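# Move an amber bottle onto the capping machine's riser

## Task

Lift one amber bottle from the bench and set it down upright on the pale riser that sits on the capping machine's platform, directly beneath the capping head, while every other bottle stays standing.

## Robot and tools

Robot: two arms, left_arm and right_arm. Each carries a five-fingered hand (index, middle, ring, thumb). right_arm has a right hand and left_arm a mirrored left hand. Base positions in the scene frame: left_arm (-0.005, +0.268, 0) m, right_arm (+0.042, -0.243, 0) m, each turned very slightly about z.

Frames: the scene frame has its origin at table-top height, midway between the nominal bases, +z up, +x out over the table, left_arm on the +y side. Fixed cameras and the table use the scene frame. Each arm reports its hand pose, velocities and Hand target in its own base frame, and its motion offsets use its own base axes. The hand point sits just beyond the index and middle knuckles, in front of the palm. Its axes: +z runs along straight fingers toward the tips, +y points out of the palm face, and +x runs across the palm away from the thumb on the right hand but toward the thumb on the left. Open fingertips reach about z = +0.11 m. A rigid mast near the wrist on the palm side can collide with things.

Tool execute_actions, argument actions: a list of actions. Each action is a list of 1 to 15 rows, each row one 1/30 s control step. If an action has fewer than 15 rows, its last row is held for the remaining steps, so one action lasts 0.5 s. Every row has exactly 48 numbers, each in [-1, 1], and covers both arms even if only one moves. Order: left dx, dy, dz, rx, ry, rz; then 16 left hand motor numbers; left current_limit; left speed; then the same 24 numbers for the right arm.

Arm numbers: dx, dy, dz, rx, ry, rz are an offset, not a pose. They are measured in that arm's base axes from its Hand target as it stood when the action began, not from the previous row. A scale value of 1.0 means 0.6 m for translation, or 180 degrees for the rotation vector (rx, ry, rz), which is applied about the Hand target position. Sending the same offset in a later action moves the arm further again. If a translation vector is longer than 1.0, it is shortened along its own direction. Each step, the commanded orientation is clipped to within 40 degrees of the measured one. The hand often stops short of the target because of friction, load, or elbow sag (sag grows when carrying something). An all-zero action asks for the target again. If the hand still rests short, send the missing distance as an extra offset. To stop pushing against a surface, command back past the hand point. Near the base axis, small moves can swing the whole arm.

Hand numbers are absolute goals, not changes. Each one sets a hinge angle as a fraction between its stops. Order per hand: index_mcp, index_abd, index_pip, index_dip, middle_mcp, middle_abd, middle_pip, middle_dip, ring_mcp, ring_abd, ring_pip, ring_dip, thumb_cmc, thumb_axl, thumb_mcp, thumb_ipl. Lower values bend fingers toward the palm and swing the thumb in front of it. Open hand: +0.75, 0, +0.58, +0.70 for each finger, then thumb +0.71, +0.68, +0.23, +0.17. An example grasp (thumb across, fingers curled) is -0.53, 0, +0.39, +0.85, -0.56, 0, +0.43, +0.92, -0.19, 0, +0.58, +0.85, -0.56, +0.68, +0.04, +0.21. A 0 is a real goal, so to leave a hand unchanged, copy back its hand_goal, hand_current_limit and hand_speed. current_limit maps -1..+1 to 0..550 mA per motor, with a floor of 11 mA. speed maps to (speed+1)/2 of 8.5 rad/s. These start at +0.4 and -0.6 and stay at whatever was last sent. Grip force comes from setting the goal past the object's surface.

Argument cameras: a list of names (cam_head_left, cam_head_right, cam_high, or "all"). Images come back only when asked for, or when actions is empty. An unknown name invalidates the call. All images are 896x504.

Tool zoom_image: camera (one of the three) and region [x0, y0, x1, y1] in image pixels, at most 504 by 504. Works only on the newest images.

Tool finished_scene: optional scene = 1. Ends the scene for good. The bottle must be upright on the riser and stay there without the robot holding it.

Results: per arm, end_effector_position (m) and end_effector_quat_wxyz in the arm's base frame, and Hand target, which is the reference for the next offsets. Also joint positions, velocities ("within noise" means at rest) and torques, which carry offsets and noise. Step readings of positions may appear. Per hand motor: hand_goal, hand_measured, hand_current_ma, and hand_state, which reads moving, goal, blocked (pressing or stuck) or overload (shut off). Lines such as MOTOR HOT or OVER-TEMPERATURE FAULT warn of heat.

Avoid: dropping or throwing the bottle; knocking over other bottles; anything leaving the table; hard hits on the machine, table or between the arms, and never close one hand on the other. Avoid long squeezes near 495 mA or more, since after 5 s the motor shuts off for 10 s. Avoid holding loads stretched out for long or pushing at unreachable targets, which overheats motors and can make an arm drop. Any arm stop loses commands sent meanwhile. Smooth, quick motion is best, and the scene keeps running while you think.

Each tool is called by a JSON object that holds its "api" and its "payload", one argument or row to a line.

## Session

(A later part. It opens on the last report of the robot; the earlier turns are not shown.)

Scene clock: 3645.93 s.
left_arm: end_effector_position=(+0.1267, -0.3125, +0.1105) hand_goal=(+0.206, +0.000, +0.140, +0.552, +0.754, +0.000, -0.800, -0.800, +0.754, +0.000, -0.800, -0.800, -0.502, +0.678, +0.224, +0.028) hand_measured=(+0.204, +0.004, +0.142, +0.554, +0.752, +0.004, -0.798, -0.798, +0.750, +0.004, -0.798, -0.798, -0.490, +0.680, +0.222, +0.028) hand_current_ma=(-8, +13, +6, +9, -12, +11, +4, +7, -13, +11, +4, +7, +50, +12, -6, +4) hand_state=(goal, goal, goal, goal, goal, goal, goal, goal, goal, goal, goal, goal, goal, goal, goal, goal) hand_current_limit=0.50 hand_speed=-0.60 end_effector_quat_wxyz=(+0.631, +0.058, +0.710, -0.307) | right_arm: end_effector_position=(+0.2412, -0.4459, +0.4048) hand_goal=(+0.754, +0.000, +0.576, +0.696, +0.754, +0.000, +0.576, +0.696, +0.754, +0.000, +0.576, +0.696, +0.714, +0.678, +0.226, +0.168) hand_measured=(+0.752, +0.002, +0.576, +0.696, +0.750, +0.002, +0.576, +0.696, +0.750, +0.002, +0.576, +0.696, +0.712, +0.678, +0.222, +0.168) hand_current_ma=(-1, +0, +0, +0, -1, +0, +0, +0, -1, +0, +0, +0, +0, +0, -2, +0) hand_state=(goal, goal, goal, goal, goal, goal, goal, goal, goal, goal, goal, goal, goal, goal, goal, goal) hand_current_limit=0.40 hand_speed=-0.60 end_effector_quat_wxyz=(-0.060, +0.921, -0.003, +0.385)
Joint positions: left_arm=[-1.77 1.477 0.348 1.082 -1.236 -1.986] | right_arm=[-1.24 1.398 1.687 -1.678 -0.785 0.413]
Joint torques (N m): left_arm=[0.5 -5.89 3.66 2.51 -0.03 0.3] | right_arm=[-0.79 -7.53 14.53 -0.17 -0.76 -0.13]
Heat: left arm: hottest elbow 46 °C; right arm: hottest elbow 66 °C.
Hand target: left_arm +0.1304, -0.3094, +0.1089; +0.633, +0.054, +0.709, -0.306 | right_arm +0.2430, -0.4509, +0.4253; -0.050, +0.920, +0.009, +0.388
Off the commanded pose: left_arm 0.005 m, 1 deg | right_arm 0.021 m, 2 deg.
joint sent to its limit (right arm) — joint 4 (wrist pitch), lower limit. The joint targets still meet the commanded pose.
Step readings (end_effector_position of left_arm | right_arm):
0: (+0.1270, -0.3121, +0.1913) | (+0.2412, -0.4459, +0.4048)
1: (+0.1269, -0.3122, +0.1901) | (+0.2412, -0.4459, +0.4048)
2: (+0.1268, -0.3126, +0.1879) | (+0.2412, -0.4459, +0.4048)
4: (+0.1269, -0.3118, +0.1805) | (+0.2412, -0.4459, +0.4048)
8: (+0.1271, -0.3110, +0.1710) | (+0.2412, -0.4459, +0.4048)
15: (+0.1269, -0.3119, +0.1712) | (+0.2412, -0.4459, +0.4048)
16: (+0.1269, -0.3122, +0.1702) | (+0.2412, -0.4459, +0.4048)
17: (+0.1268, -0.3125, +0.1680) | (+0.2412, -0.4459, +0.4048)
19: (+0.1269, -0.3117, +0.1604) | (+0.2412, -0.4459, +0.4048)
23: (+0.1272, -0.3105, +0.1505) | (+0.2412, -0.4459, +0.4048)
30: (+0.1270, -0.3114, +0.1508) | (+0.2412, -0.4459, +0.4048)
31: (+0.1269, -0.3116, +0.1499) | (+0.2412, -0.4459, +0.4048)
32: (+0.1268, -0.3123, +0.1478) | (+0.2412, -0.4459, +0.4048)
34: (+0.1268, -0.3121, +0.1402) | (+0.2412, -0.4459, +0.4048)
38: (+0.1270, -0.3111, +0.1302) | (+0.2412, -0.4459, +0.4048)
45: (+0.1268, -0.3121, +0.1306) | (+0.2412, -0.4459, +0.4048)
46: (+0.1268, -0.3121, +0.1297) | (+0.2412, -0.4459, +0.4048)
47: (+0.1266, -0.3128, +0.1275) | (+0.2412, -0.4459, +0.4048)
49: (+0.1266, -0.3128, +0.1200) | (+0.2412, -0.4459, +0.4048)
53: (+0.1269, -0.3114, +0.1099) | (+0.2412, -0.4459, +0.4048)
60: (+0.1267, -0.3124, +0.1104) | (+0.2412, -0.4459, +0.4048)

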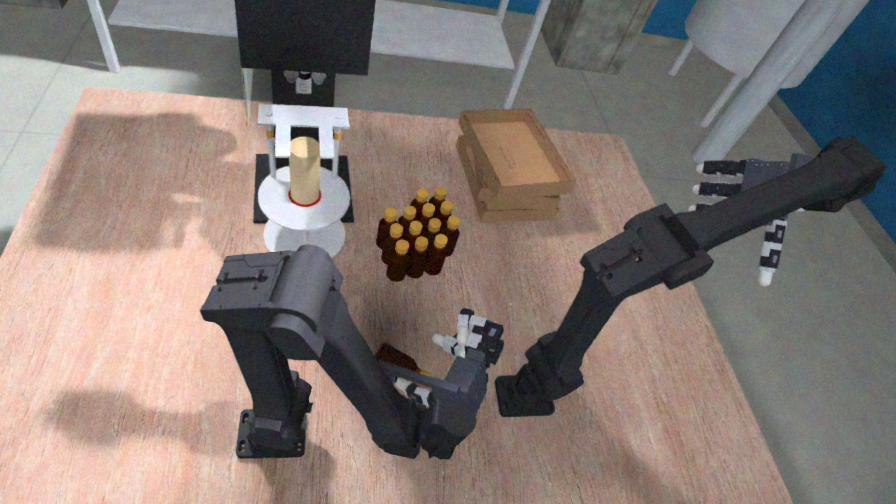

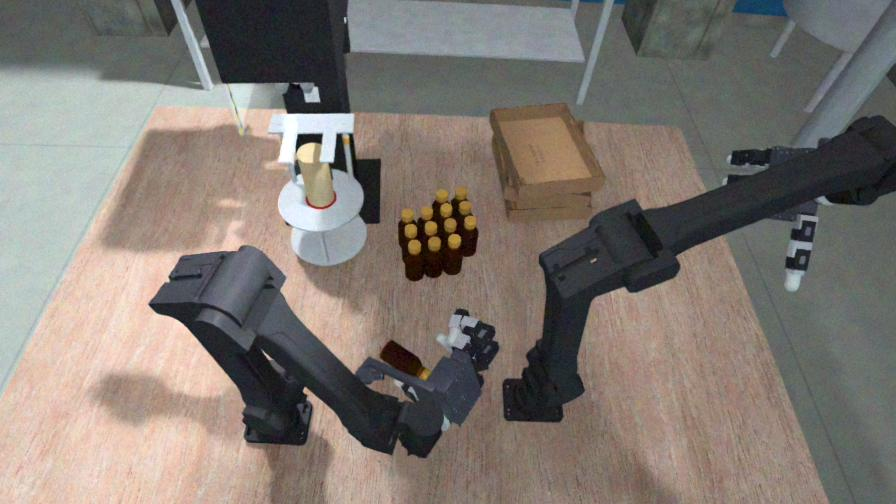

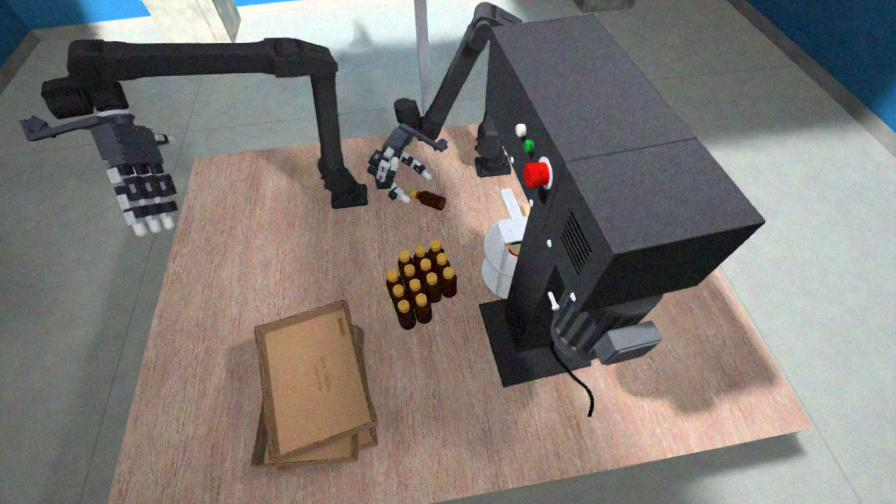

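{"api": "execute_actions", "payload": {
  "actions": [
    [[0.006,0.005,-0.033,0,0,0,0.2055,0,0.139,0.551,0.754,0,-0.8,-0.8,0.754,0,-0.8,-0.8,-0.503,0.678,0.2247,0.027,0.5,-0.6,0,0,0,0,0,0,0.754,0,0.576,0.696,0.754,0,0.576,0.696,0.754,0,0.576,0.696,0.714,0.678,0.226,0.168,0.4,-0.6]],
    [[0.002,0,-0.033,0,0,0,0.2055,0,0.139,0.551,0.754,0,-0.8,-0.8,0.754,0,-0.8,-0.8,-0.503,0.678,0.2247,0.027,0.5,-0.6,0,0,0,0,0,0,0.754,0,0.576,0.696,0.754,0,0.576,0.696,0.754,0,0.576,0.696,0.714,0.678,0.226,0.168,0.4,-0.6]]
  ],
  "cameras": ["all"]
}}

{"api": "zoom_image", "payload": {
  "camera": "cam_high",
  "region": [370, 150, 450, 230]
}}

{"api": "zoom_image", "payload": {
  "camera": "cam_head_left",
  "region": [370, 300, 510, 440]
}}

Scene clock: 3659.83 s.
left_arm: end_effector_position=(+0.1299, -0.3110, +0.0701) hand_goal=(+0.206, +0.000, +0.140, +0.552, +0.754, +0.000, -0.800, -0.800, +0.754, +0.000, -0.800, -0.800, -0.502, +0.678, +0.224, +0.028) hand_measured=(+0.204, +0.004, +0.142, +0.554, +0.752, +0.004, -0.798, -0.798, +0.750, +0.004, -0.798, -0.798, -0.490, +0.680, +0.222, +0.028) hand_current_ma=(-8, +13, +6, +9, -12, +11, +4, +7, -13, +11, +4, +7, +50, +12, -6, +4) hand_state=(goal, goal, goal, goal, goal, goal, goal, goal, goal, goal, goal, goal, goal, goal, goal, goal) hand_current_limit=0.50 hand_speed=-0.60 end_effector_quat_wxyz=(+0.630, +0.057, +0.710, -0.309) | right_arm: end_effector_position=(+0.2412, -0.4459, +0.4048) hand_goal=(+0.754, +0.000, +0.576, +0.696, +0.754, +0.000, +0.576, +0.696, +0.754, +0.000, +0.576, +0.696, +0.714, +0.678, +0.226, +0.168) hand_measured=(+0.752, +0.002, +0.576, +0.696, +0.750, +0.002, +0.576, +0.696, +0.750, +0.002, +0.576, +0.696, +0.712, +0.678, +0.222, +0.168) hand_current_ma=(-1, +0, +0, +0, -1, +0, +0, +0, -1, +0, +0, +0, +0, +0, -2, +0) hand_state=(goal, goal, goal, goal, goal, goal, goal, goal, goal, goal, goal, goal, goal, goal, goal, goal) hand_current_limit=0.40 hand_speed=-0.60 end_effector_quat_wxyz=(-0.060, +0.921, -0.003, +0.385)
Joint positions: left_arm=[-1.76 1.672 0.33 1.298 -1.223 -1.988] | right_arm=[-1.24 1.398 1.687 -1.678 -0.785 0.413]
Joint torques (N m): left_arm=[0.79 -6.83 2.02 2.52 0 0.34] | right_arm=[-0.73 -7.53 14.52 -0.18 -0.76 -0.13]
Heat: left arm: hottest elbow 46 °C; right arm: hottest elbow 66 °C.
Hand target: left_arm +0.1352, -0.3064, +0.0692; +0.633, +0.054, +0.709, -0.305 | right_arm +0.2430, -0.4509, +0.4253; -0.050, +0.920, +0.009, +0.388
Off the commanded pose: left_arm 0.007 m, 1 deg | right_arm 0.021 m, 2 deg.
joint sent to its limit (right arm) — joint 4 (wrist pitch), lower limit. The joint targets still meet the commanded pose.
Step readings (end_effector_position of left_arm | right_arm):
0: (+0.1267, -0.3125, +0.1105) | (+0.2412, -0.4459, +0.4048)
1: (+0.1269, -0.3127, +0.1095) | (+0.2412, -0.4459, +0.4048)
2: (+0.1272, -0.3130, +0.1073) | (+0.2412, -0.4459, +0.4048)
4: (+0.1278, -0.3114, +0.0996) | (+0.2412, -0.4459, +0.4048)
8: (+0.1292, -0.3087, +0.0897) | (+0.2412, -0.4459, +0.4048)
15: (+0.1291, -0.3098, +0.0902) | (+0.2412, -0.4459, +0.4048)
16: (+0.1292, -0.3101, +0.0894) | (+0.2412, -0.4459, +0.4048)
17: (+0.1291, -0.3110, +0.0872) | (+0.2412, -0.4459, +0.4048)
19: (+0.1295, -0.3108, +0.0792) | (+0.2412, -0.4459, +0.4048)
23: (+0.1301, -0.3099, +0.0693) | (+0.2412, -0.4459, +0.4048)
30: (+0.1299, -0.3109, +0.0700) | (+0.2412, -0.4459, +0.4048)

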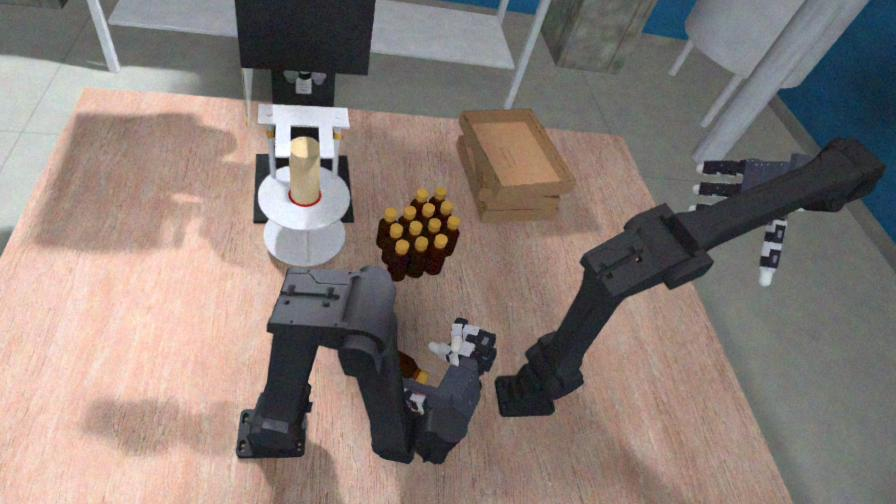

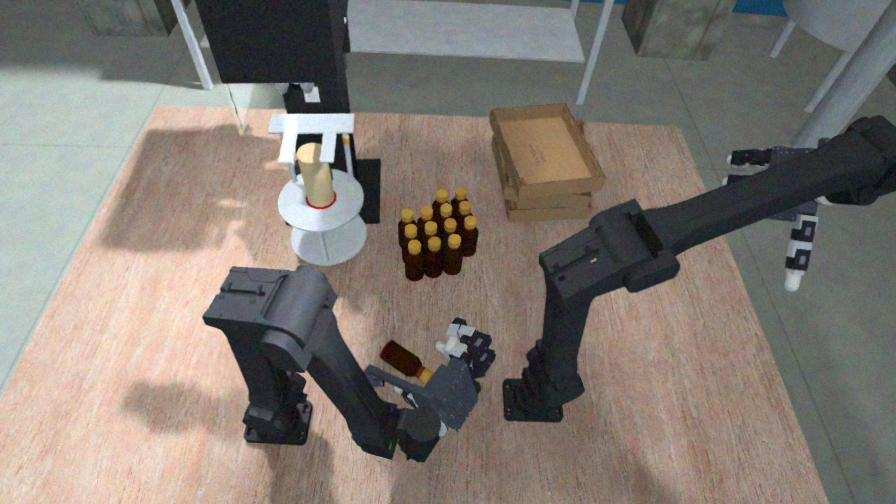

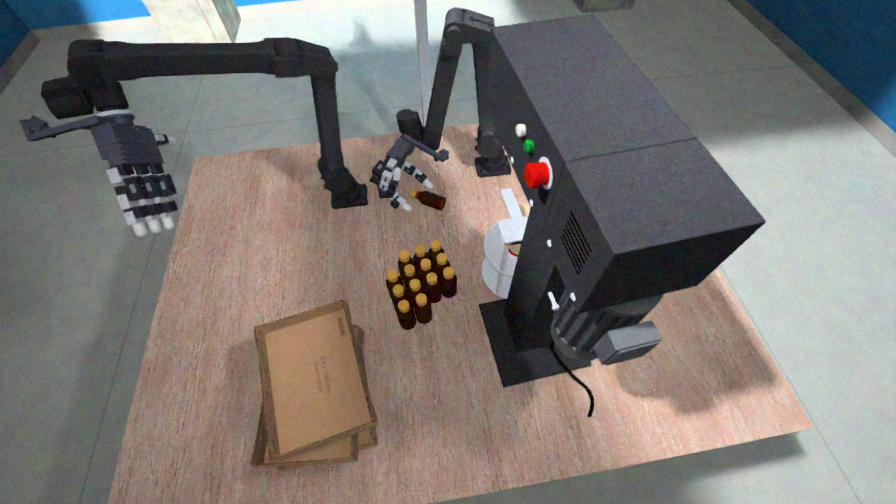

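Scaled by 6.300 from the camera's 896x504 image, which has a finer 1280x720 frame.

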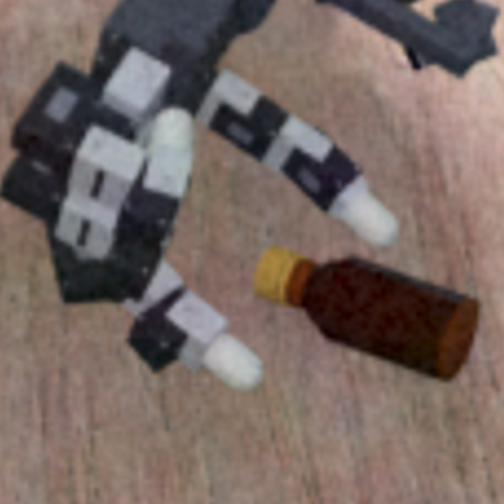

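Scaled by 3.600 from the camera's 896x504 image, which has a finer 1280x720 frame.

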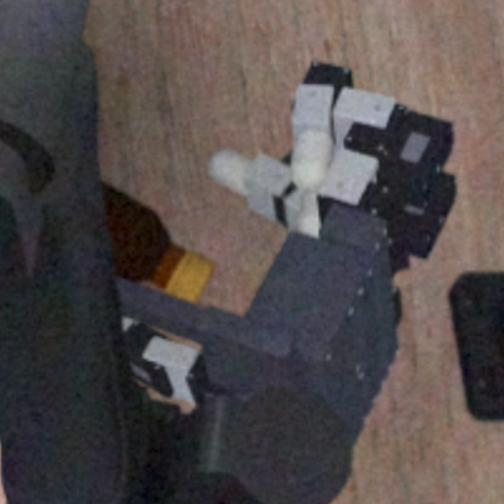

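{"api": "execute_actions", "payload": {
  "actions": [
    [[0.005,0.008,-0.012,0,0,0,0.2055,0,0.139,0.551,0.754,0,-0.8,-0.8,0.754,0,-0.8,-0.8,-0.503,0.678,0.2247,0.027,0.5,-0.6,0,0,0,0,0,0,0.754,0,0.576,0.696,0.754,0,0.576,0.696,0.754,0,0.576,0.696,0.714,0.678,0.226,0.168,0.4,-0.6]]
  ],
  "cameras": ["cam_high", "cam_head_left"]
}}

{"api": "zoom_image", "payload": {
  "camera": "cam_high",
  "region": [370, 150, 450, 230]
}}

Scene clock: 3697.17 s.
left_arm: end_effector_position=(+0.1333, -0.3057, +0.0637) hand_goal=(+0.206, +0.000, +0.140, +0.552, +0.754, +0.000, -0.800, -0.800, +0.754, +0.000, -0.800, -0.800, -0.502, +0.678, +0.224, +0.028) hand_measured=(+0.204, +0.004, +0.142, +0.554, +0.752, +0.004, -0.798, -0.798, +0.750, +0.004, -0.798, -0.798, -0.490, +0.680, +0.222, +0.028) hand_current_ma=(-8, +13, +6, +9, -12, +11, +4, +7, -13, +11, +4, +7, +50, +12, -6, +4) hand_state=(goal, goal, goal, goal, goal, goal, goal, goal, goal, goal, goal, goal, goal, goal, goal, goal) hand_current_limit=0.50 hand_speed=-0.60 end_effector_quat_wxyz=(+0.630, +0.056, +0.710, -0.311) | right_arm: end_effector_position=(+0.2412, -0.4459, +0.4048) hand_goal=(+0.754, +0.000, +0.576, +0.696, +0.754, +0.000, +0.576, +0.696, +0.754, +0.000, +0.576, +0.696, +0.714, +0.678, +0.226, +0.168) hand_measured=(+0.752, +0.002, +0.576, +0.696, +0.750, +0.002, +0.576, +0.696, +0.750, +0.002, +0.576, +0.696, +0.712, +0.678, +0.222, +0.168) hand_current_ma=(-1, +0, +0, +0, -1, +0, +0, +0, -1, +0, +0, +0, +0, +0, -2, +0) hand_state=(goal, goal, goal, goal, goal, goal, goal, goal, goal, goal, goal, goal, goal, goal, goal, goal) hand_current_limit=0.40 hand_speed=-0.60 end_effector_quat_wxyz=(-0.060, +0.921, -0.003, +0.385)
Joint positions: left_arm=[-1.752 1.701 0.315 1.346 -1.215 -1.988] | right_arm=[-1.24 1.398 1.687 -1.678 -0.785 0.413]
Joint torques (N m): left_arm=[0.79 -6.42 1.85 2.61 0.02 0.36] | right_arm=[-0.73 -7.59 14.52 -0.17 -0.76 -0.13]
Heat: left arm: hottest elbow 44 °C; right arm: hottest elbow 66 °C.
Hand target: left_arm +0.1382, -0.3015, +0.0620; +0.633, +0.054, +0.709, -0.305 | right_arm +0.2430, -0.4509, +0.4253; -0.050, +0.920, +0.009, +0.388
Off the commanded pose: left_arm 0.007 m, 1 deg | right_arm 0.021 m, 2 deg.
joint sent to its limit (right arm) — joint 4 (wrist pitch), lower limit. The joint targets still meet the commanded pose.
Step readings (end_effector_position of left_arm | right_arm):
0: (+0.1299, -0.3110, +0.0701) | (+0.2412, -0.4459, +0.4048)
1: (+0.1301, -0.3109, +0.0698) | (+0.2412, -0.4459, +0.4048)
2: (+0.1304, -0.3107, +0.0692) | (+0.2412, -0.4459, +0.4048)
4: (+0.1317, -0.3078, +0.0667) | (+0.2412, -0.4459, +0.4048)
8: (+0.1332, -0.3054, +0.0635) | (+0.2412, -0.4459, +0.4048)
15: (+0.1333, -0.3057, +0.0637) | (+0.2412, -0.4459, +0.4048)
Images, in order (width x height): cam_head_left 896x504, cam_high 896x504.

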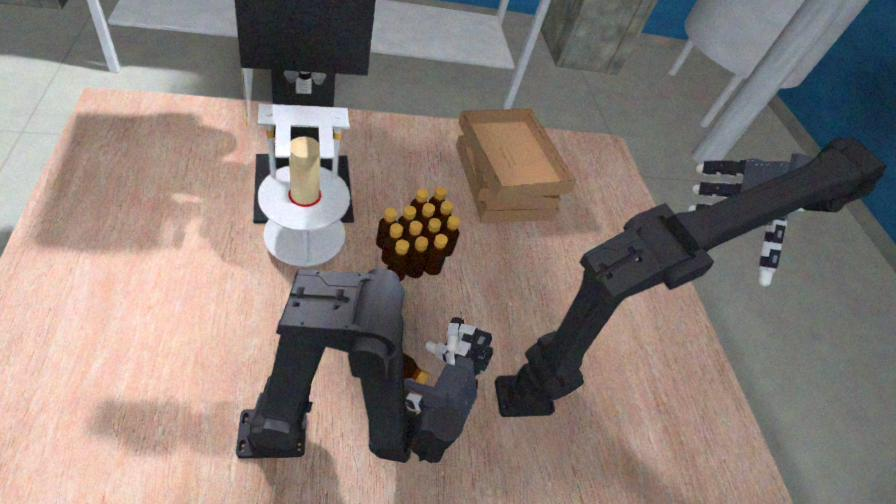

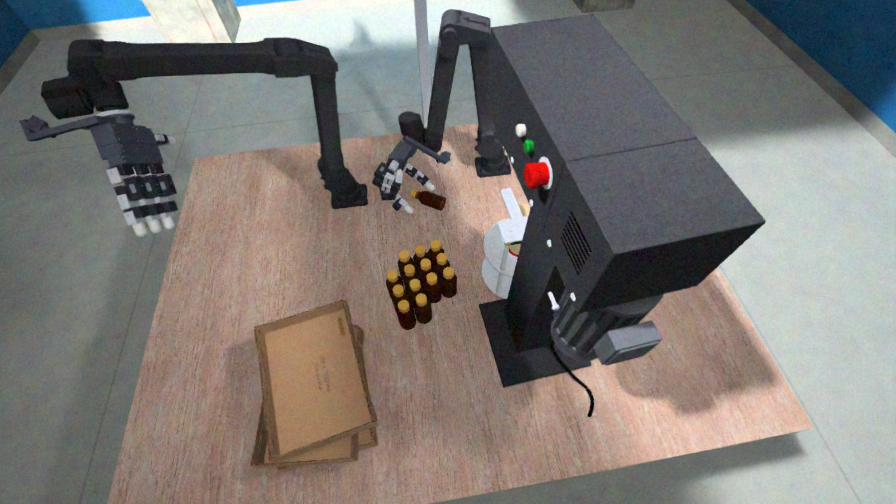

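Scaled by 6.300 from the camera's 896x504 image, which has a finer 1280x720 frame.

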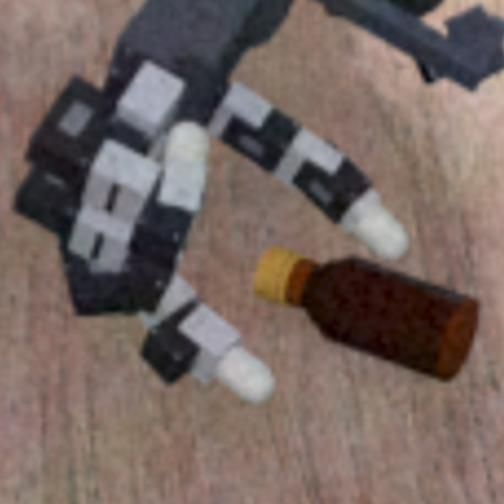

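{"api": "execute_actions", "payload": {
  "actions": [
    [[-0.024,-0.01,0,0,0,0,0.2055,0,0.139,0.551,0.754,0,-0.8,-0.8,0.754,0,-0.8,-0.8,-0.503,0.678,0.2247,0.027,0.5,-0.6,0,0,0,0,0,0,0.754,0,0.576,0.696,0.754,0,0.576,0.696,0.754,0,0.576,0.696,0.714,0.678,0.226,0.168,0.4,-0.6]]
  ],
  "cameras": ["cam_high"]
}}

{"api": "zoom_image", "payload": {
  "camera": "cam_high",
  "region": [370, 150, 450, 230]
}}

Scene clock: 3717.83 s.
left_arm: end_effector_position=(+0.1286, -0.3008, +0.0627) hand_goal=(+0.206, +0.000, +0.140, +0.552, +0.754, +0.000, -0.800, -0.800, +0.754, +0.000, -0.800, -0.800, -0.502, +0.678, +0.224, +0.028) hand_measured=(+0.204, +0.004, +0.142, +0.554, +0.752, +0.004, -0.798, -0.798, +0.752, +0.004, -0.798, -0.798, -0.490, +0.680, +0.222, +0.028) hand_current_ma=(-6, +13, +6, +9, -9, +11, +4, +7, -10, +11, +4, +7, +50, +12, -6, +4) hand_state=(goal, goal, goal, goal, goal, goal, goal, goal, goal, goal, goal, goal, goal, goal, goal, goal) hand_current_limit=0.50 hand_speed=-0.60 end_effector_quat_wxyz=(+0.634, +0.050, +0.710, -0.302) | right_arm: end_effector_position=(+0.2412, -0.4459, +0.4048) hand_goal=(+0.754, +0.000, +0.576, +0.696, +0.754, +0.000, +0.576, +0.696, +0.754, +0.000, +0.576, +0.696, +0.714, +0.678, +0.226, +0.168) hand_measured=(+0.752, +0.002, +0.576, +0.696, +0.750, +0.002, +0.576, +0.696, +0.750, +0.002, +0.576, +0.696, +0.712, +0.678, +0.222, +0.168) hand_current_ma=(-1, +0, +0, +0, -1, +0, +0, +0, -1, +0, +0, +0, +0, +0, -2, +0) hand_state=(goal, goal, goal, goal, goal, goal, goal, goal, goal, goal, goal, goal, goal, goal, goal, goal) hand_current_limit=0.40 hand_speed=-0.60 end_effector_quat_wxyz=(-0.060, +0.921, -0.003, +0.385)
Joint positions: left_arm=[-1.771 1.706 0.316 1.346 -1.256 -1.988] | right_arm=[-1.24 1.398 1.687 -1.678 -0.785 0.413]
Joint torques (N m): left_arm=[-1.2 -6.3 3.43 1.68 -0.15 0.32] | right_arm=[-0.67 -7.59 14.5 -0.18 -0.76 -0.13]
Heat: left arm: hottest elbow 44 °C; right arm: hottest elbow 66 °C.
Hand target: left_arm +0.1237, -0.3076, +0.0621; +0.633, +0.054, +0.709, -0.306 | right_arm +0.2430, -0.4509, +0.4253; -0.050, +0.920, +0.009, +0.388
Off the commanded pose: left_arm 0.008 m, 1 deg | right_arm 0.021 m, 2 deg.
joint sent to its limit (right arm) — joint 4 (wrist pitch), lower limit. The joint targets still meet the commanded pose.
Step readings (end_effector_position of left_arm | right_arm):
0: (+0.1333, -0.3057, +0.0637) | (+0.2412, -0.4459, +0.4048)
1: (+0.1331, -0.3036, +0.0638) | (+0.2412, -0.4459, +0.4048)
2: (+0.1324, -0.3011, +0.0638) | (+0.2412, -0.4459, +0.4048)
4: (+0.1306, -0.3000, +0.0633) | (+0.2412, -0.4459, +0.4048)
8: (+0.1287, -0.3007, +0.0627) | (+0.2412, -0.4459, +0.4048)
15: (+0.1286, -0.3008, +0.0627) | (+0.2412, -0.4459, +0.4048)
Images, in order (width x height): cam_high 896x504.

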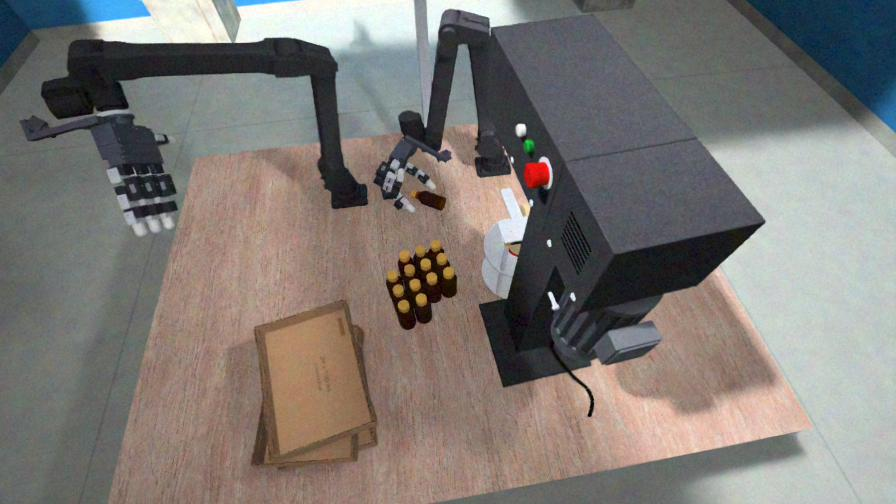

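Scaled by 6.300 from the camera's 896x504 image, which has a finer 1280x720 frame.

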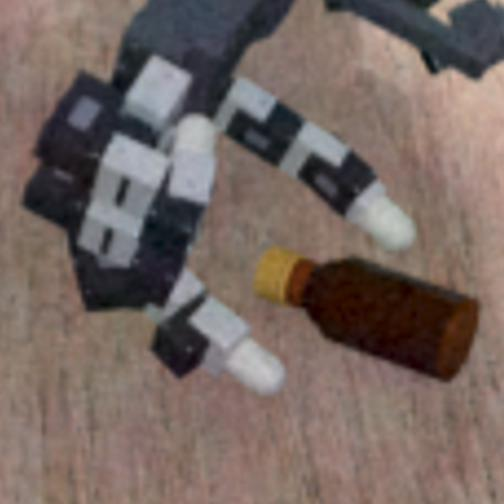

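{"api": "execute_actions", "payload": {
  "actions": [
    [[-0.0055,-0.009,0,0,0,0,0.2055,0,0.139,0.551,0.754,0,-0.8,-0.8,0.754,0,-0.8,-0.8,-0.503,0.678,0.2247,0.027,0.5,-0.6,0,0,0,0,0,0,0.754,0,0.576,0.696,0.754,0,0.576,0.696,0.754,0,0.576,0.696,0.714,0.678,0.226,0.168,0.4,-0.6]]
  ],
  "cameras": ["cam_high", "cam_head_left"]
}}

{"api": "zoom_image", "payload": {
  "camera": "cam_high",
  "region": [370, 150, 450, 230]
}}

{"api": "zoom_image", "payload": {
  "camera": "cam_head_left",
  "region": [370, 300, 510, 440]
}}

Scene clock: 3730.97 s.
left_arm: end_effector_position=(+0.1264, -0.3039, +0.0626) hand_goal=(+0.206, +0.000, +0.140, +0.552, +0.754, +0.000, -0.800, -0.800, +0.754, +0.000, -0.800, -0.800, -0.502, +0.678, +0.224, +0.028) hand_measured=(+0.204, +0.004, +0.142, +0.554, +0.752, +0.004, -0.798, -0.798, +0.752, +0.004, -0.798, -0.798, -0.490, +0.680, +0.222, +0.028) hand_current_ma=(-6, +13, +6, +9, -9, +11, +4, +7, -10, +11, +4, +7, +50, +12, -6, +4) hand_state=(goal, goal, goal, goal, goal, goal, goal, goal, goal, goal, goal, goal, goal, goal, goal, goal) hand_current_limit=0.50 hand_speed=-0.60 end_effector_quat_wxyz=(+0.634, +0.048, +0.710, -0.303) | right_arm: end_effector_position=(+0.2412, -0.4459, +0.4048) hand_goal=(+0.754, +0.000, +0.576, +0.696, +0.754, +0.000, +0.576, +0.696, +0.754, +0.000, +0.576, +0.696, +0.714, +0.678, +0.226, +0.168) hand_measured=(+0.752, +0.002, +0.576, +0.696, +0.750, +0.002, +0.576, +0.696, +0.750, +0.002, +0.576, +0.696, +0.712, +0.678, +0.222, +0.168) hand_current_ma=(-1, +0, +0, +0, -1, +0, +0, +0, -1, +0, +0, +0, +0, +0, -2, +0) hand_state=(goal, goal, goal, goal, goal, goal, goal, goal, goal, goal, goal, goal, goal, goal, goal, goal) hand_current_limit=0.40 hand_speed=-0.60 end_effector_quat_wxyz=(-0.060, +0.921, -0.003, +0.385)
Joint positions: left_arm=[-1.776 1.712 0.326 1.346 -1.263 -1.988] | right_arm=[-1.24 1.398 1.687 -1.678 -0.785 0.413]
Joint torques (N m): left_arm=[-1.26 -6.36 3.92 1.22 -0.16 0.32] | right_arm=[-0.73 -7.47 14.52 -0.18 -0.76 -0.13]
Heat: left arm: hottest elbow 44 °C; right arm: hottest elbow 67 °C.
Hand target: left_arm +0.1205, -0.3130, +0.0621; +0.633, +0.054, +0.709, -0.306 | right_arm +0.2430, -0.4509, +0.4253; -0.050, +0.920, +0.009, +0.388
Off the commanded pose: left_arm 0.011 m, 1 deg | right_arm 0.021 m, 2 deg.
joint sent to its limit (right arm) — joint 4 (wrist pitch), lower limit. The joint targets still meet the commanded pose.
Step readings (end_effector_position of left_arm | right_arm):
0: (+0.1286, -0.3008, +0.0627) | (+0.2412, -0.4459, +0.4048)
1: (+0.1285, -0.3006, +0.0628) | (+0.2412, -0.4459, +0.4048)
2: (+0.1279, -0.3009, +0.0627) | (+0.2412, -0.4459, +0.4048)
4: (+0.1273, -0.3021, +0.0626) | (+0.2412, -0.4459, +0.4048)
8: (+0.1264, -0.3039, +0.0626) | (+0.2412, -0.4459, +0.4048)
15: (+0.1264, -0.3039, +0.0626) | (+0.2412, -0.4459, +0.4048)
Images, in order (width x height): cam_head_left 896x504, cam_high 896x504.

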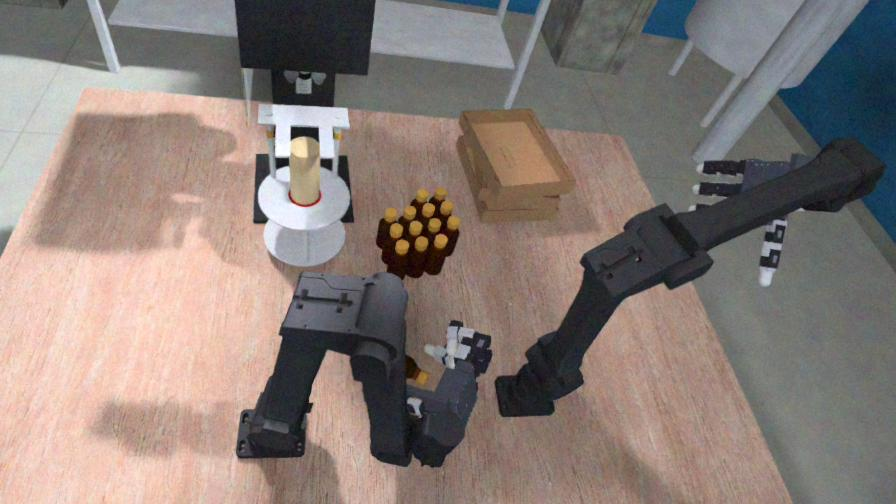

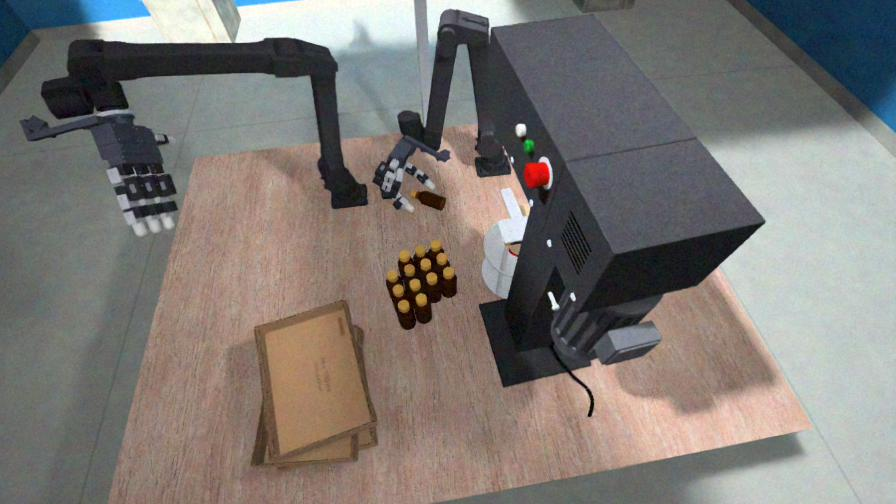

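Scaled by 6.300 from the camera's 896x504 image, which has a finer 1280x720 frame.

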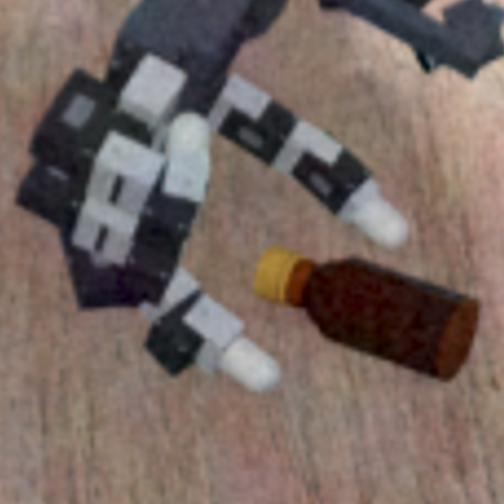

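Scaled by 3.600 from the camera's 896x504 image, which has a finer 1280x720 frame.

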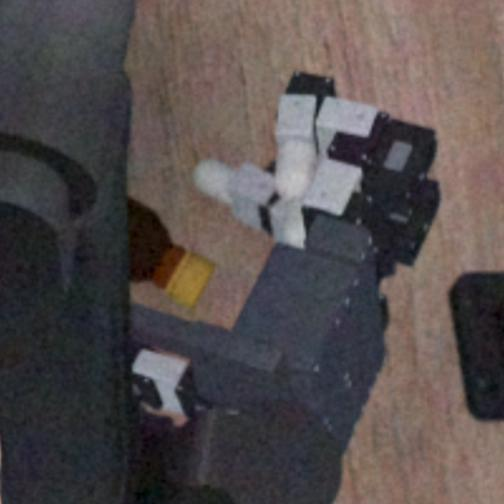

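{"api": "execute_actions", "payload": {
  "actions": [
    [[0,0,0,0,0,0,-0.02,0,0.139,0.551,0.754,0,-0.8,-0.8,0.754,0,-0.8,-0.8,-0.503,0.678,0.03,0.027,0.3,-0.85,0,0,0,0,0,0,0.754,0,0.576,0.696,0.754,0,0.576,0.696,0.754,0,0.576,0.696,0.714,0.678,0.226,0.168,0.4,-0.6]],
    [[0,0,0,0,0,0,-0.15,0,0.139,0.551,0.754,0,-0.8,-0.8,0.754,0,-0.8,-0.8,-0.503,0.678,-0.08,0.027,0.3,-0.88,0,0,0,0,0,0,0.754,0,0.576,0.696,0.754,0,0.576,0.696,0.754,0,0.576,0.696,0.714,0.678,0.226,0.168,0.4,-0.6]],
    [[0,0,0,0,0,0,-0.25,0,0.139,0.551,0.754,0,-0.8,-0.8,0.754,0,-0.8,-0.8,-0.503,0.678,-0.15,0.027,0.3,-0.88,0,0,0,0,0,0,0.754,0,0.576,0.696,0.754,0,0.576,0.696,0.754,0,0.576,0.696,0.714,0.678,0.226,0.168,0.4,-0.6]]
  ],
  "cameras": ["cam_high", "cam_head_left"]
}}

{"api": "zoom_image", "payload": {
  "camera": "cam_high",
  "region": [370, 150, 450, 230]
}}

{"api": "zoom_image", "payload": {
  "camera": "cam_head_left",
  "region": [370, 300, 510, 440]
}}

Scene clock: 3755.13 s.
left_arm: end_effector_position=(+0.1264, -0.3037, +0.0625) hand_goal=(-0.250, +0.000, +0.140, +0.552, +0.754, +0.000, -0.800, -0.800, +0.754, +0.000, -0.800, -0.800, -0.502, +0.678, -0.150, +0.028) hand_measured=(-0.032, +0.004, +0.166, +0.564, +0.752, +0.004, -0.798, -0.798, +0.752, +0.004, -0.798, -0.798, -0.490, +0.680, +0.002, +0.042) hand_current_ma=(+358, +13, +116, +52, -9, +11, +4, +7, -10, +11, +4, +7, +50, +12, +358, +83) hand_state=(blocked, goal, blocked, goal, goal, goal, goal, goal, goal, goal, goal, goal, goal, goal, blocked, goal) hand_current_limit=0.30 hand_speed=-0.88 end_effector_quat_wxyz=(+0.634, +0.048, +0.710, -0.303) | right_arm: end_effector_position=(+0.2412, -0.4459, +0.4048) hand_goal=(+0.754, +0.000, +0.576, +0.696, +0.754, +0.000, +0.576, +0.696, +0.754, +0.000, +0.576, +0.696, +0.714, +0.678, +0.226, +0.168) hand_measured=(+0.752, +0.002, +0.576, +0.696, +0.750, +0.002, +0.576, +0.696, +0.750, +0.002, +0.576, +0.696, +0.712, +0.678, +0.222, +0.168) hand_current_ma=(-1, +0, +0, +0, -1, +0, +0, +0, -1, +0, +0, +0, +0, +0, -2, +0) hand_state=(goal, goal, goal, goal, goal, goal, goal, goal, goal, goal, goal, goal, goal, goal, goal, goal) hand_current_limit=0.40 hand_speed=-0.60 end_effector_quat_wxyz=(-0.060, +0.921, -0.003, +0.385)
Joint positions: left_arm=[-1.776 1.712 0.326 1.346 -1.264 -1.988] | right_arm=[-1.24 1.398 1.687 -1.678 -0.785 0.413]
Joint torques (N m): left_arm=[-1.32 -6.24 3.89 1.22 -0.14 0.33] | right_arm=[-0.79 -7.53 14.5 -0.17 -0.76 -0.13]
Heat: left arm: hottest elbow 44 °C; right arm: hottest elbow 67 °C.
Hand target: left_arm +0.1205, -0.3130, +0.0621; +0.633, +0.054, +0.709, -0.305 | right_arm +0.2430, -0.4509, +0.4253; -0.050, +0.920, +0.009, +0.388
Off the commanded pose: left_arm 0.011 m, 1 deg | right_arm 0.021 m, 2 deg.
joint sent to its limit (right arm) — joint 4 (wrist pitch), lower limit. The joint targets still meet the commanded pose.
Step readings (end_effector_position of left_arm | right_arm):
0: (+0.1264, -0.3039, +0.0626) | (+0.2412, -0.4459, +0.4048)
1: (+0.1264, -0.3039, +0.0626) | (+0.2412, -0.4459, +0.4048)
2: (+0.1264, -0.3039, +0.0626) | (+0.2412, -0.4459, +0.4048)
4: (+0.1264, -0.3039, +0.0626) | (+0.2412, -0.4459, +0.4048)
8: (+0.1264, -0.3039, +0.0626) | (+0.2412, -0.4459, +0.4048)
15: (+0.1264, -0.3039, +0.0626) | (+0.2412, -0.4459, +0.4048)
16: (+0.1264, -0.3039, +0.0626) | (+0.2412, -0.4459, +0.4048)
17: (+0.1264, -0.3039, +0.0626) | (+0.2412, -0.4459, +0.4048)
19: (+0.1264, -0.3039, +0.0626) | (+0.2412, -0.4459, +0.4048)
23: (+0.1264, -0.3039, +0.0626) | (+0.2412, -0.4459, +0.4048)
30: (+0.1264, -0.3037, +0.0625) | (+0.2412, -0.4459, +0.4048)
31: (+0.1264, -0.3037, +0.0625) | (+0.2412, -0.4459, +0.4048)
32: (+0.1264, -0.3037, +0.0625) | (+0.2412, -0.4459, +0.4048)
34: (+0.1264, -0.3037, +0.0625) | (+0.2412, -0.4459, +0.4048)
38: (+0.1264, -0.3037, +0.0625) | (+0.2412, -0.4459, +0.4048)
45: (+0.1264, -0.3037, +0.0625) | (+0.2412, -0.4459, +0.4048)
Images, in order (width x height): cam_head_left 896x504, cam_high 896x504.

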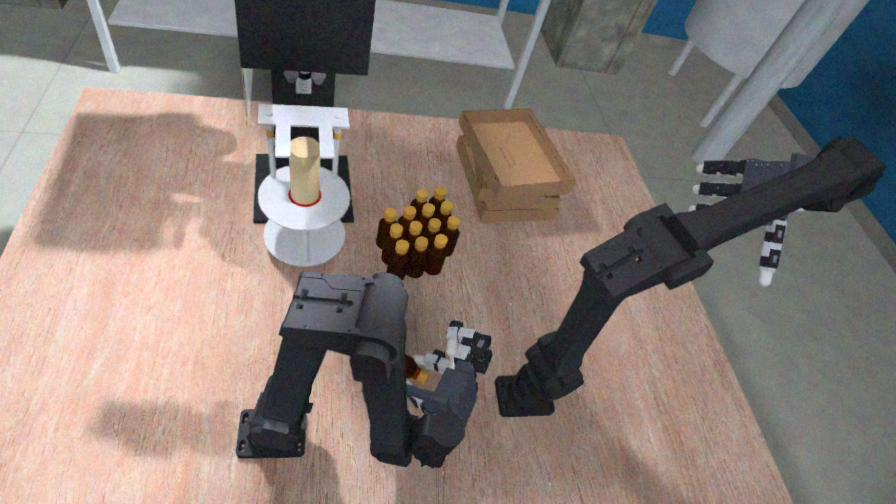

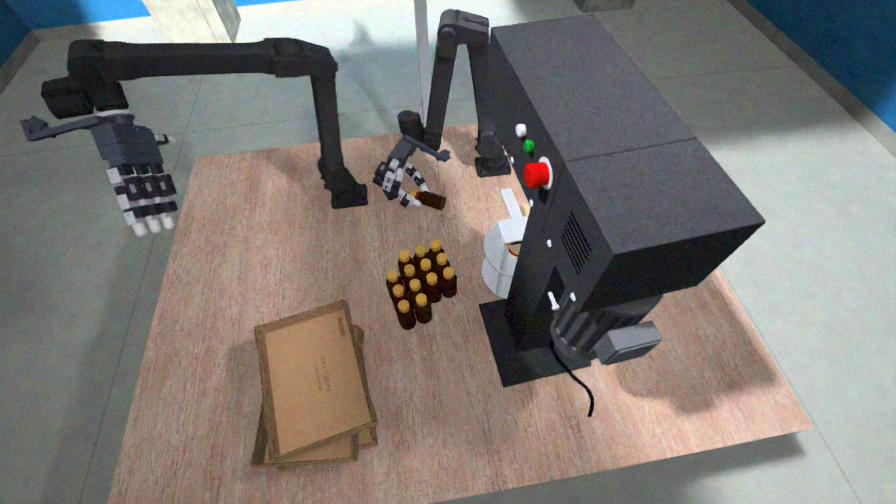

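Scaled by 6.300 from the camera's 896x504 image, which has a finer 1280x720 frame.

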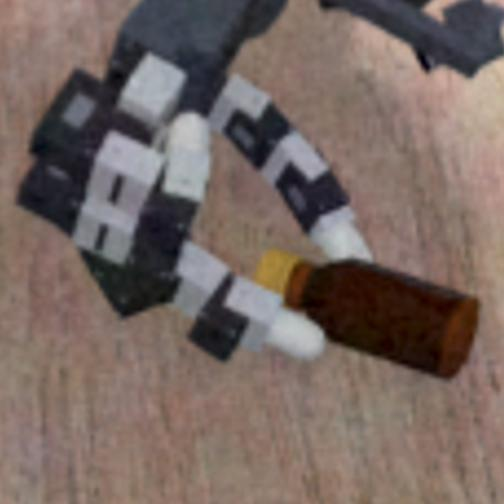

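Scaled by 3.600 from the camera's 896x504 image, which has a finer 1280x720 frame.

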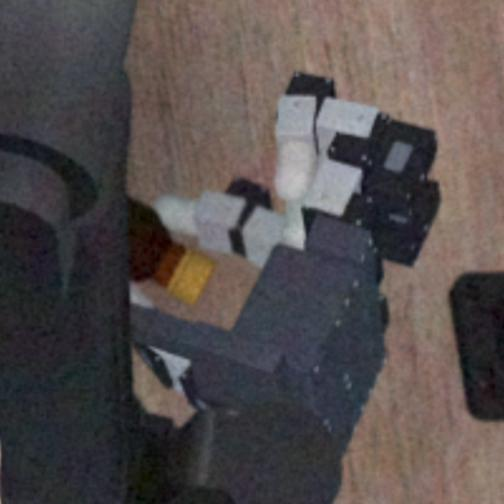

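{"api": "execute_actions", "payload": {
  "actions": [
    [[-0.0069,-0.0114,0,0,0,0,-0.25,0,0.139,0.551,0.754,0,-0.8,-0.8,0.754,0,-0.8,-0.8,-0.503,0.678,-0.15,0.027,0.3,-0.88,0,0,0,0,0,0,0.754,0,0.576,0.696,0.754,0,0.576,0.696,0.754,0,0.576,0.696,0.714,0.678,0.226,0.168,0.4,-0.6]]
  ],
  "cameras": ["cam_high", "cam_head_left"]
}}

{"api": "zoom_image", "payload": {
  "camera": "cam_high",
  "region": [370, 150, 450, 230]
}}

{"api": "zoom_image", "payload": {
  "camera": "cam_head_left",
  "region": [370, 300, 510, 440]
}}

Scene clock: 3779.07 s.
left_arm: end_effector_position=(+0.1222, -0.3105, +0.0622) hand_goal=(-0.250, +0.000, +0.140, +0.552, +0.754, +0.000, -0.800, -0.800, +0.754, +0.000, -0.800, -0.800, -0.502, +0.678, -0.150, +0.028) hand_measured=(-0.052, +0.006, +0.174, +0.568, +0.752, +0.004, -0.798, -0.798, +0.752, +0.004, -0.798, -0.798, -0.488, +0.680, -0.072, +0.042) hand_current_ma=(+358, +18, +149, +67, -9, +11, +4, +7, -10, +11, +4, +7, +61, +13, +357, +83) hand_state=(blocked, goal, blocked, goal, goal, goal, goal, goal, goal, goal, goal, goal, goal, goal, blocked, goal) hand_current_limit=0.30 hand_speed=-0.88 end_effector_quat_wxyz=(+0.634, +0.048, +0.710, -0.303) | right_arm: end_effector_position=(+0.2412, -0.4459, +0.4048) hand_goal=(+0.754, +0.000, +0.576, +0.696, +0.754, +0.000, +0.576, +0.696, +0.754, +0.000, +0.576, +0.696, +0.714, +0.678, +0.226, +0.168) hand_measured=(+0.752, +0.002, +0.576, +0.696, +0.750, +0.002, +0.576, +0.696, +0.750, +0.002, +0.576, +0.696, +0.712, +0.678, +0.222, +0.168) hand_current_ma=(-1, +0, +0, +0, -1, +0, +0, +0, -1, +0, +0, +0, +0, +0, -2, +0) hand_state=(goal, goal, goal, goal, goal, goal, goal, goal, goal, goal, goal, goal, goal, goal, goal, goal) hand_current_limit=0.40 hand_speed=-0.60 end_effector_quat_wxyz=(-0.060, +0.921, -0.003, +0.385)
Joint positions: left_arm=[-1.786 1.722 0.346 1.336 -1.273 -1.988] | right_arm=[-1.24 1.398 1.687 -1.678 -0.785 0.413]
Joint torques (N m): left_arm=[-1.32 -6.77 4.03 1.05 -0.12 0.32] | right_arm=[-0.73 -7.59 14.52 -0.18 -0.76 -0.13]
Heat: left arm: hottest elbow 43 °C; right arm: hottest elbow 67 °C.
Hand target: left_arm +0.1163, -0.3198, +0.0620; +0.633, +0.054, +0.709, -0.305 | right_arm +0.2430, -0.4509, +0.4253; -0.050, +0.920, +0.009, +0.388
Off the commanded pose: left_arm 0.011 m, 1 deg | right_arm 0.021 m, 2 deg.
joint sent to its limit (right arm) — joint 4 (wrist pitch), lower limit. The joint targets still meet the commanded pose.
Step readings (end_effector_position of left_arm | right_arm):
0: (+0.1264, -0.3037, +0.0625) | (+0.2412, -0.4459, +0.4048)
1: (+0.1261, -0.3038, +0.0625) | (+0.2412, -0.4459, +0.4048)
2: (+0.1253, -0.3046, +0.0625) | (+0.2412, -0.4459, +0.4048)
4: (+0.1239, -0.3075, +0.0623) | (+0.2412, -0.4459, +0.4048)
8: (+0.1224, -0.3104, +0.0622) | (+0.2412, -0.4459, +0.4048)
15: (+0.1222, -0.3105, +0.0622) | (+0.2412, -0.4459, +0.4048)
Images, in order (width x height): cam_head_left 896x504, cam_high 896x504.

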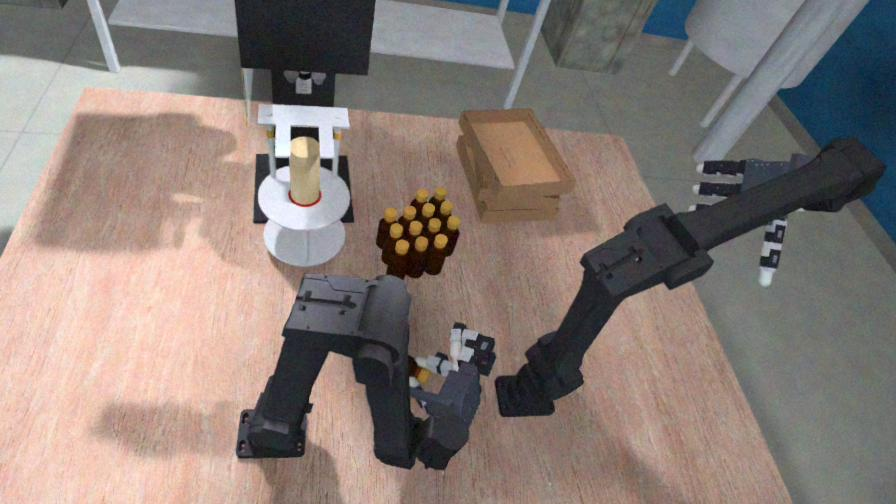

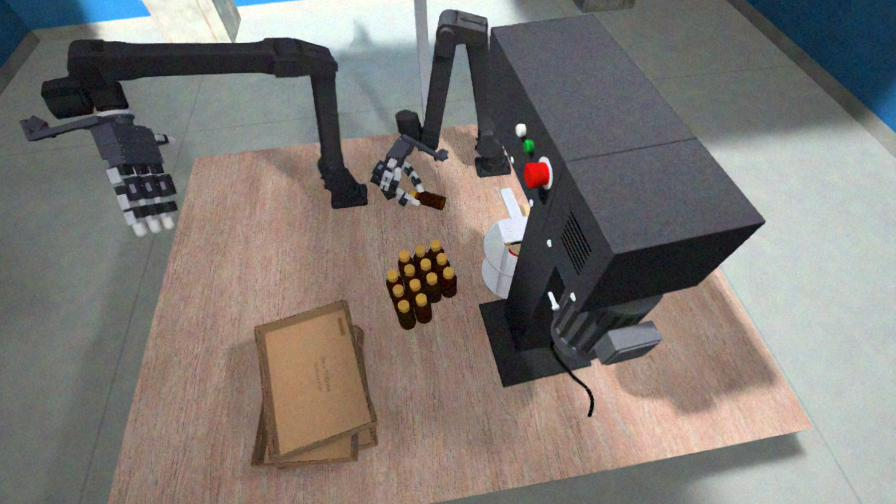

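Scaled by 6.300 from the camera's 896x504 image, which has a finer 1280x720 frame.

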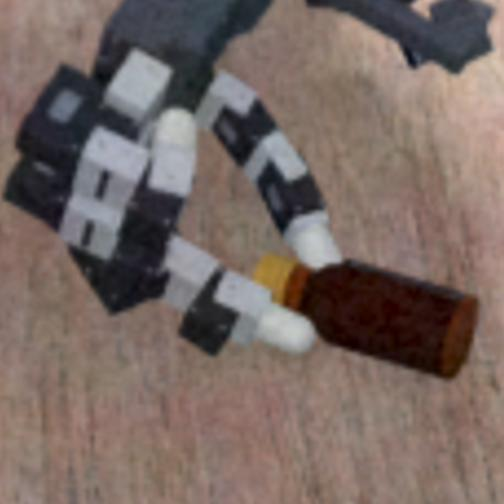

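Scaled by 3.600 from the camera's 896x504 image, which has a finer 1280x720 frame.

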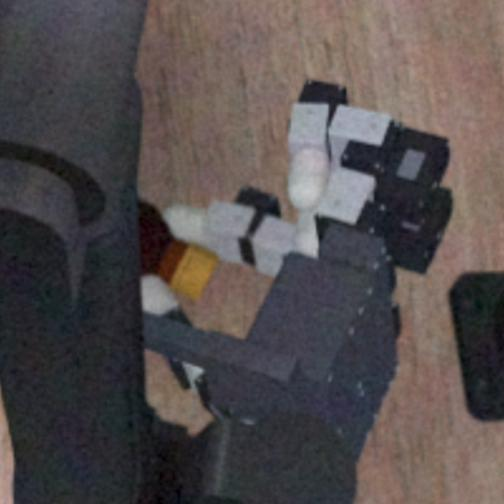

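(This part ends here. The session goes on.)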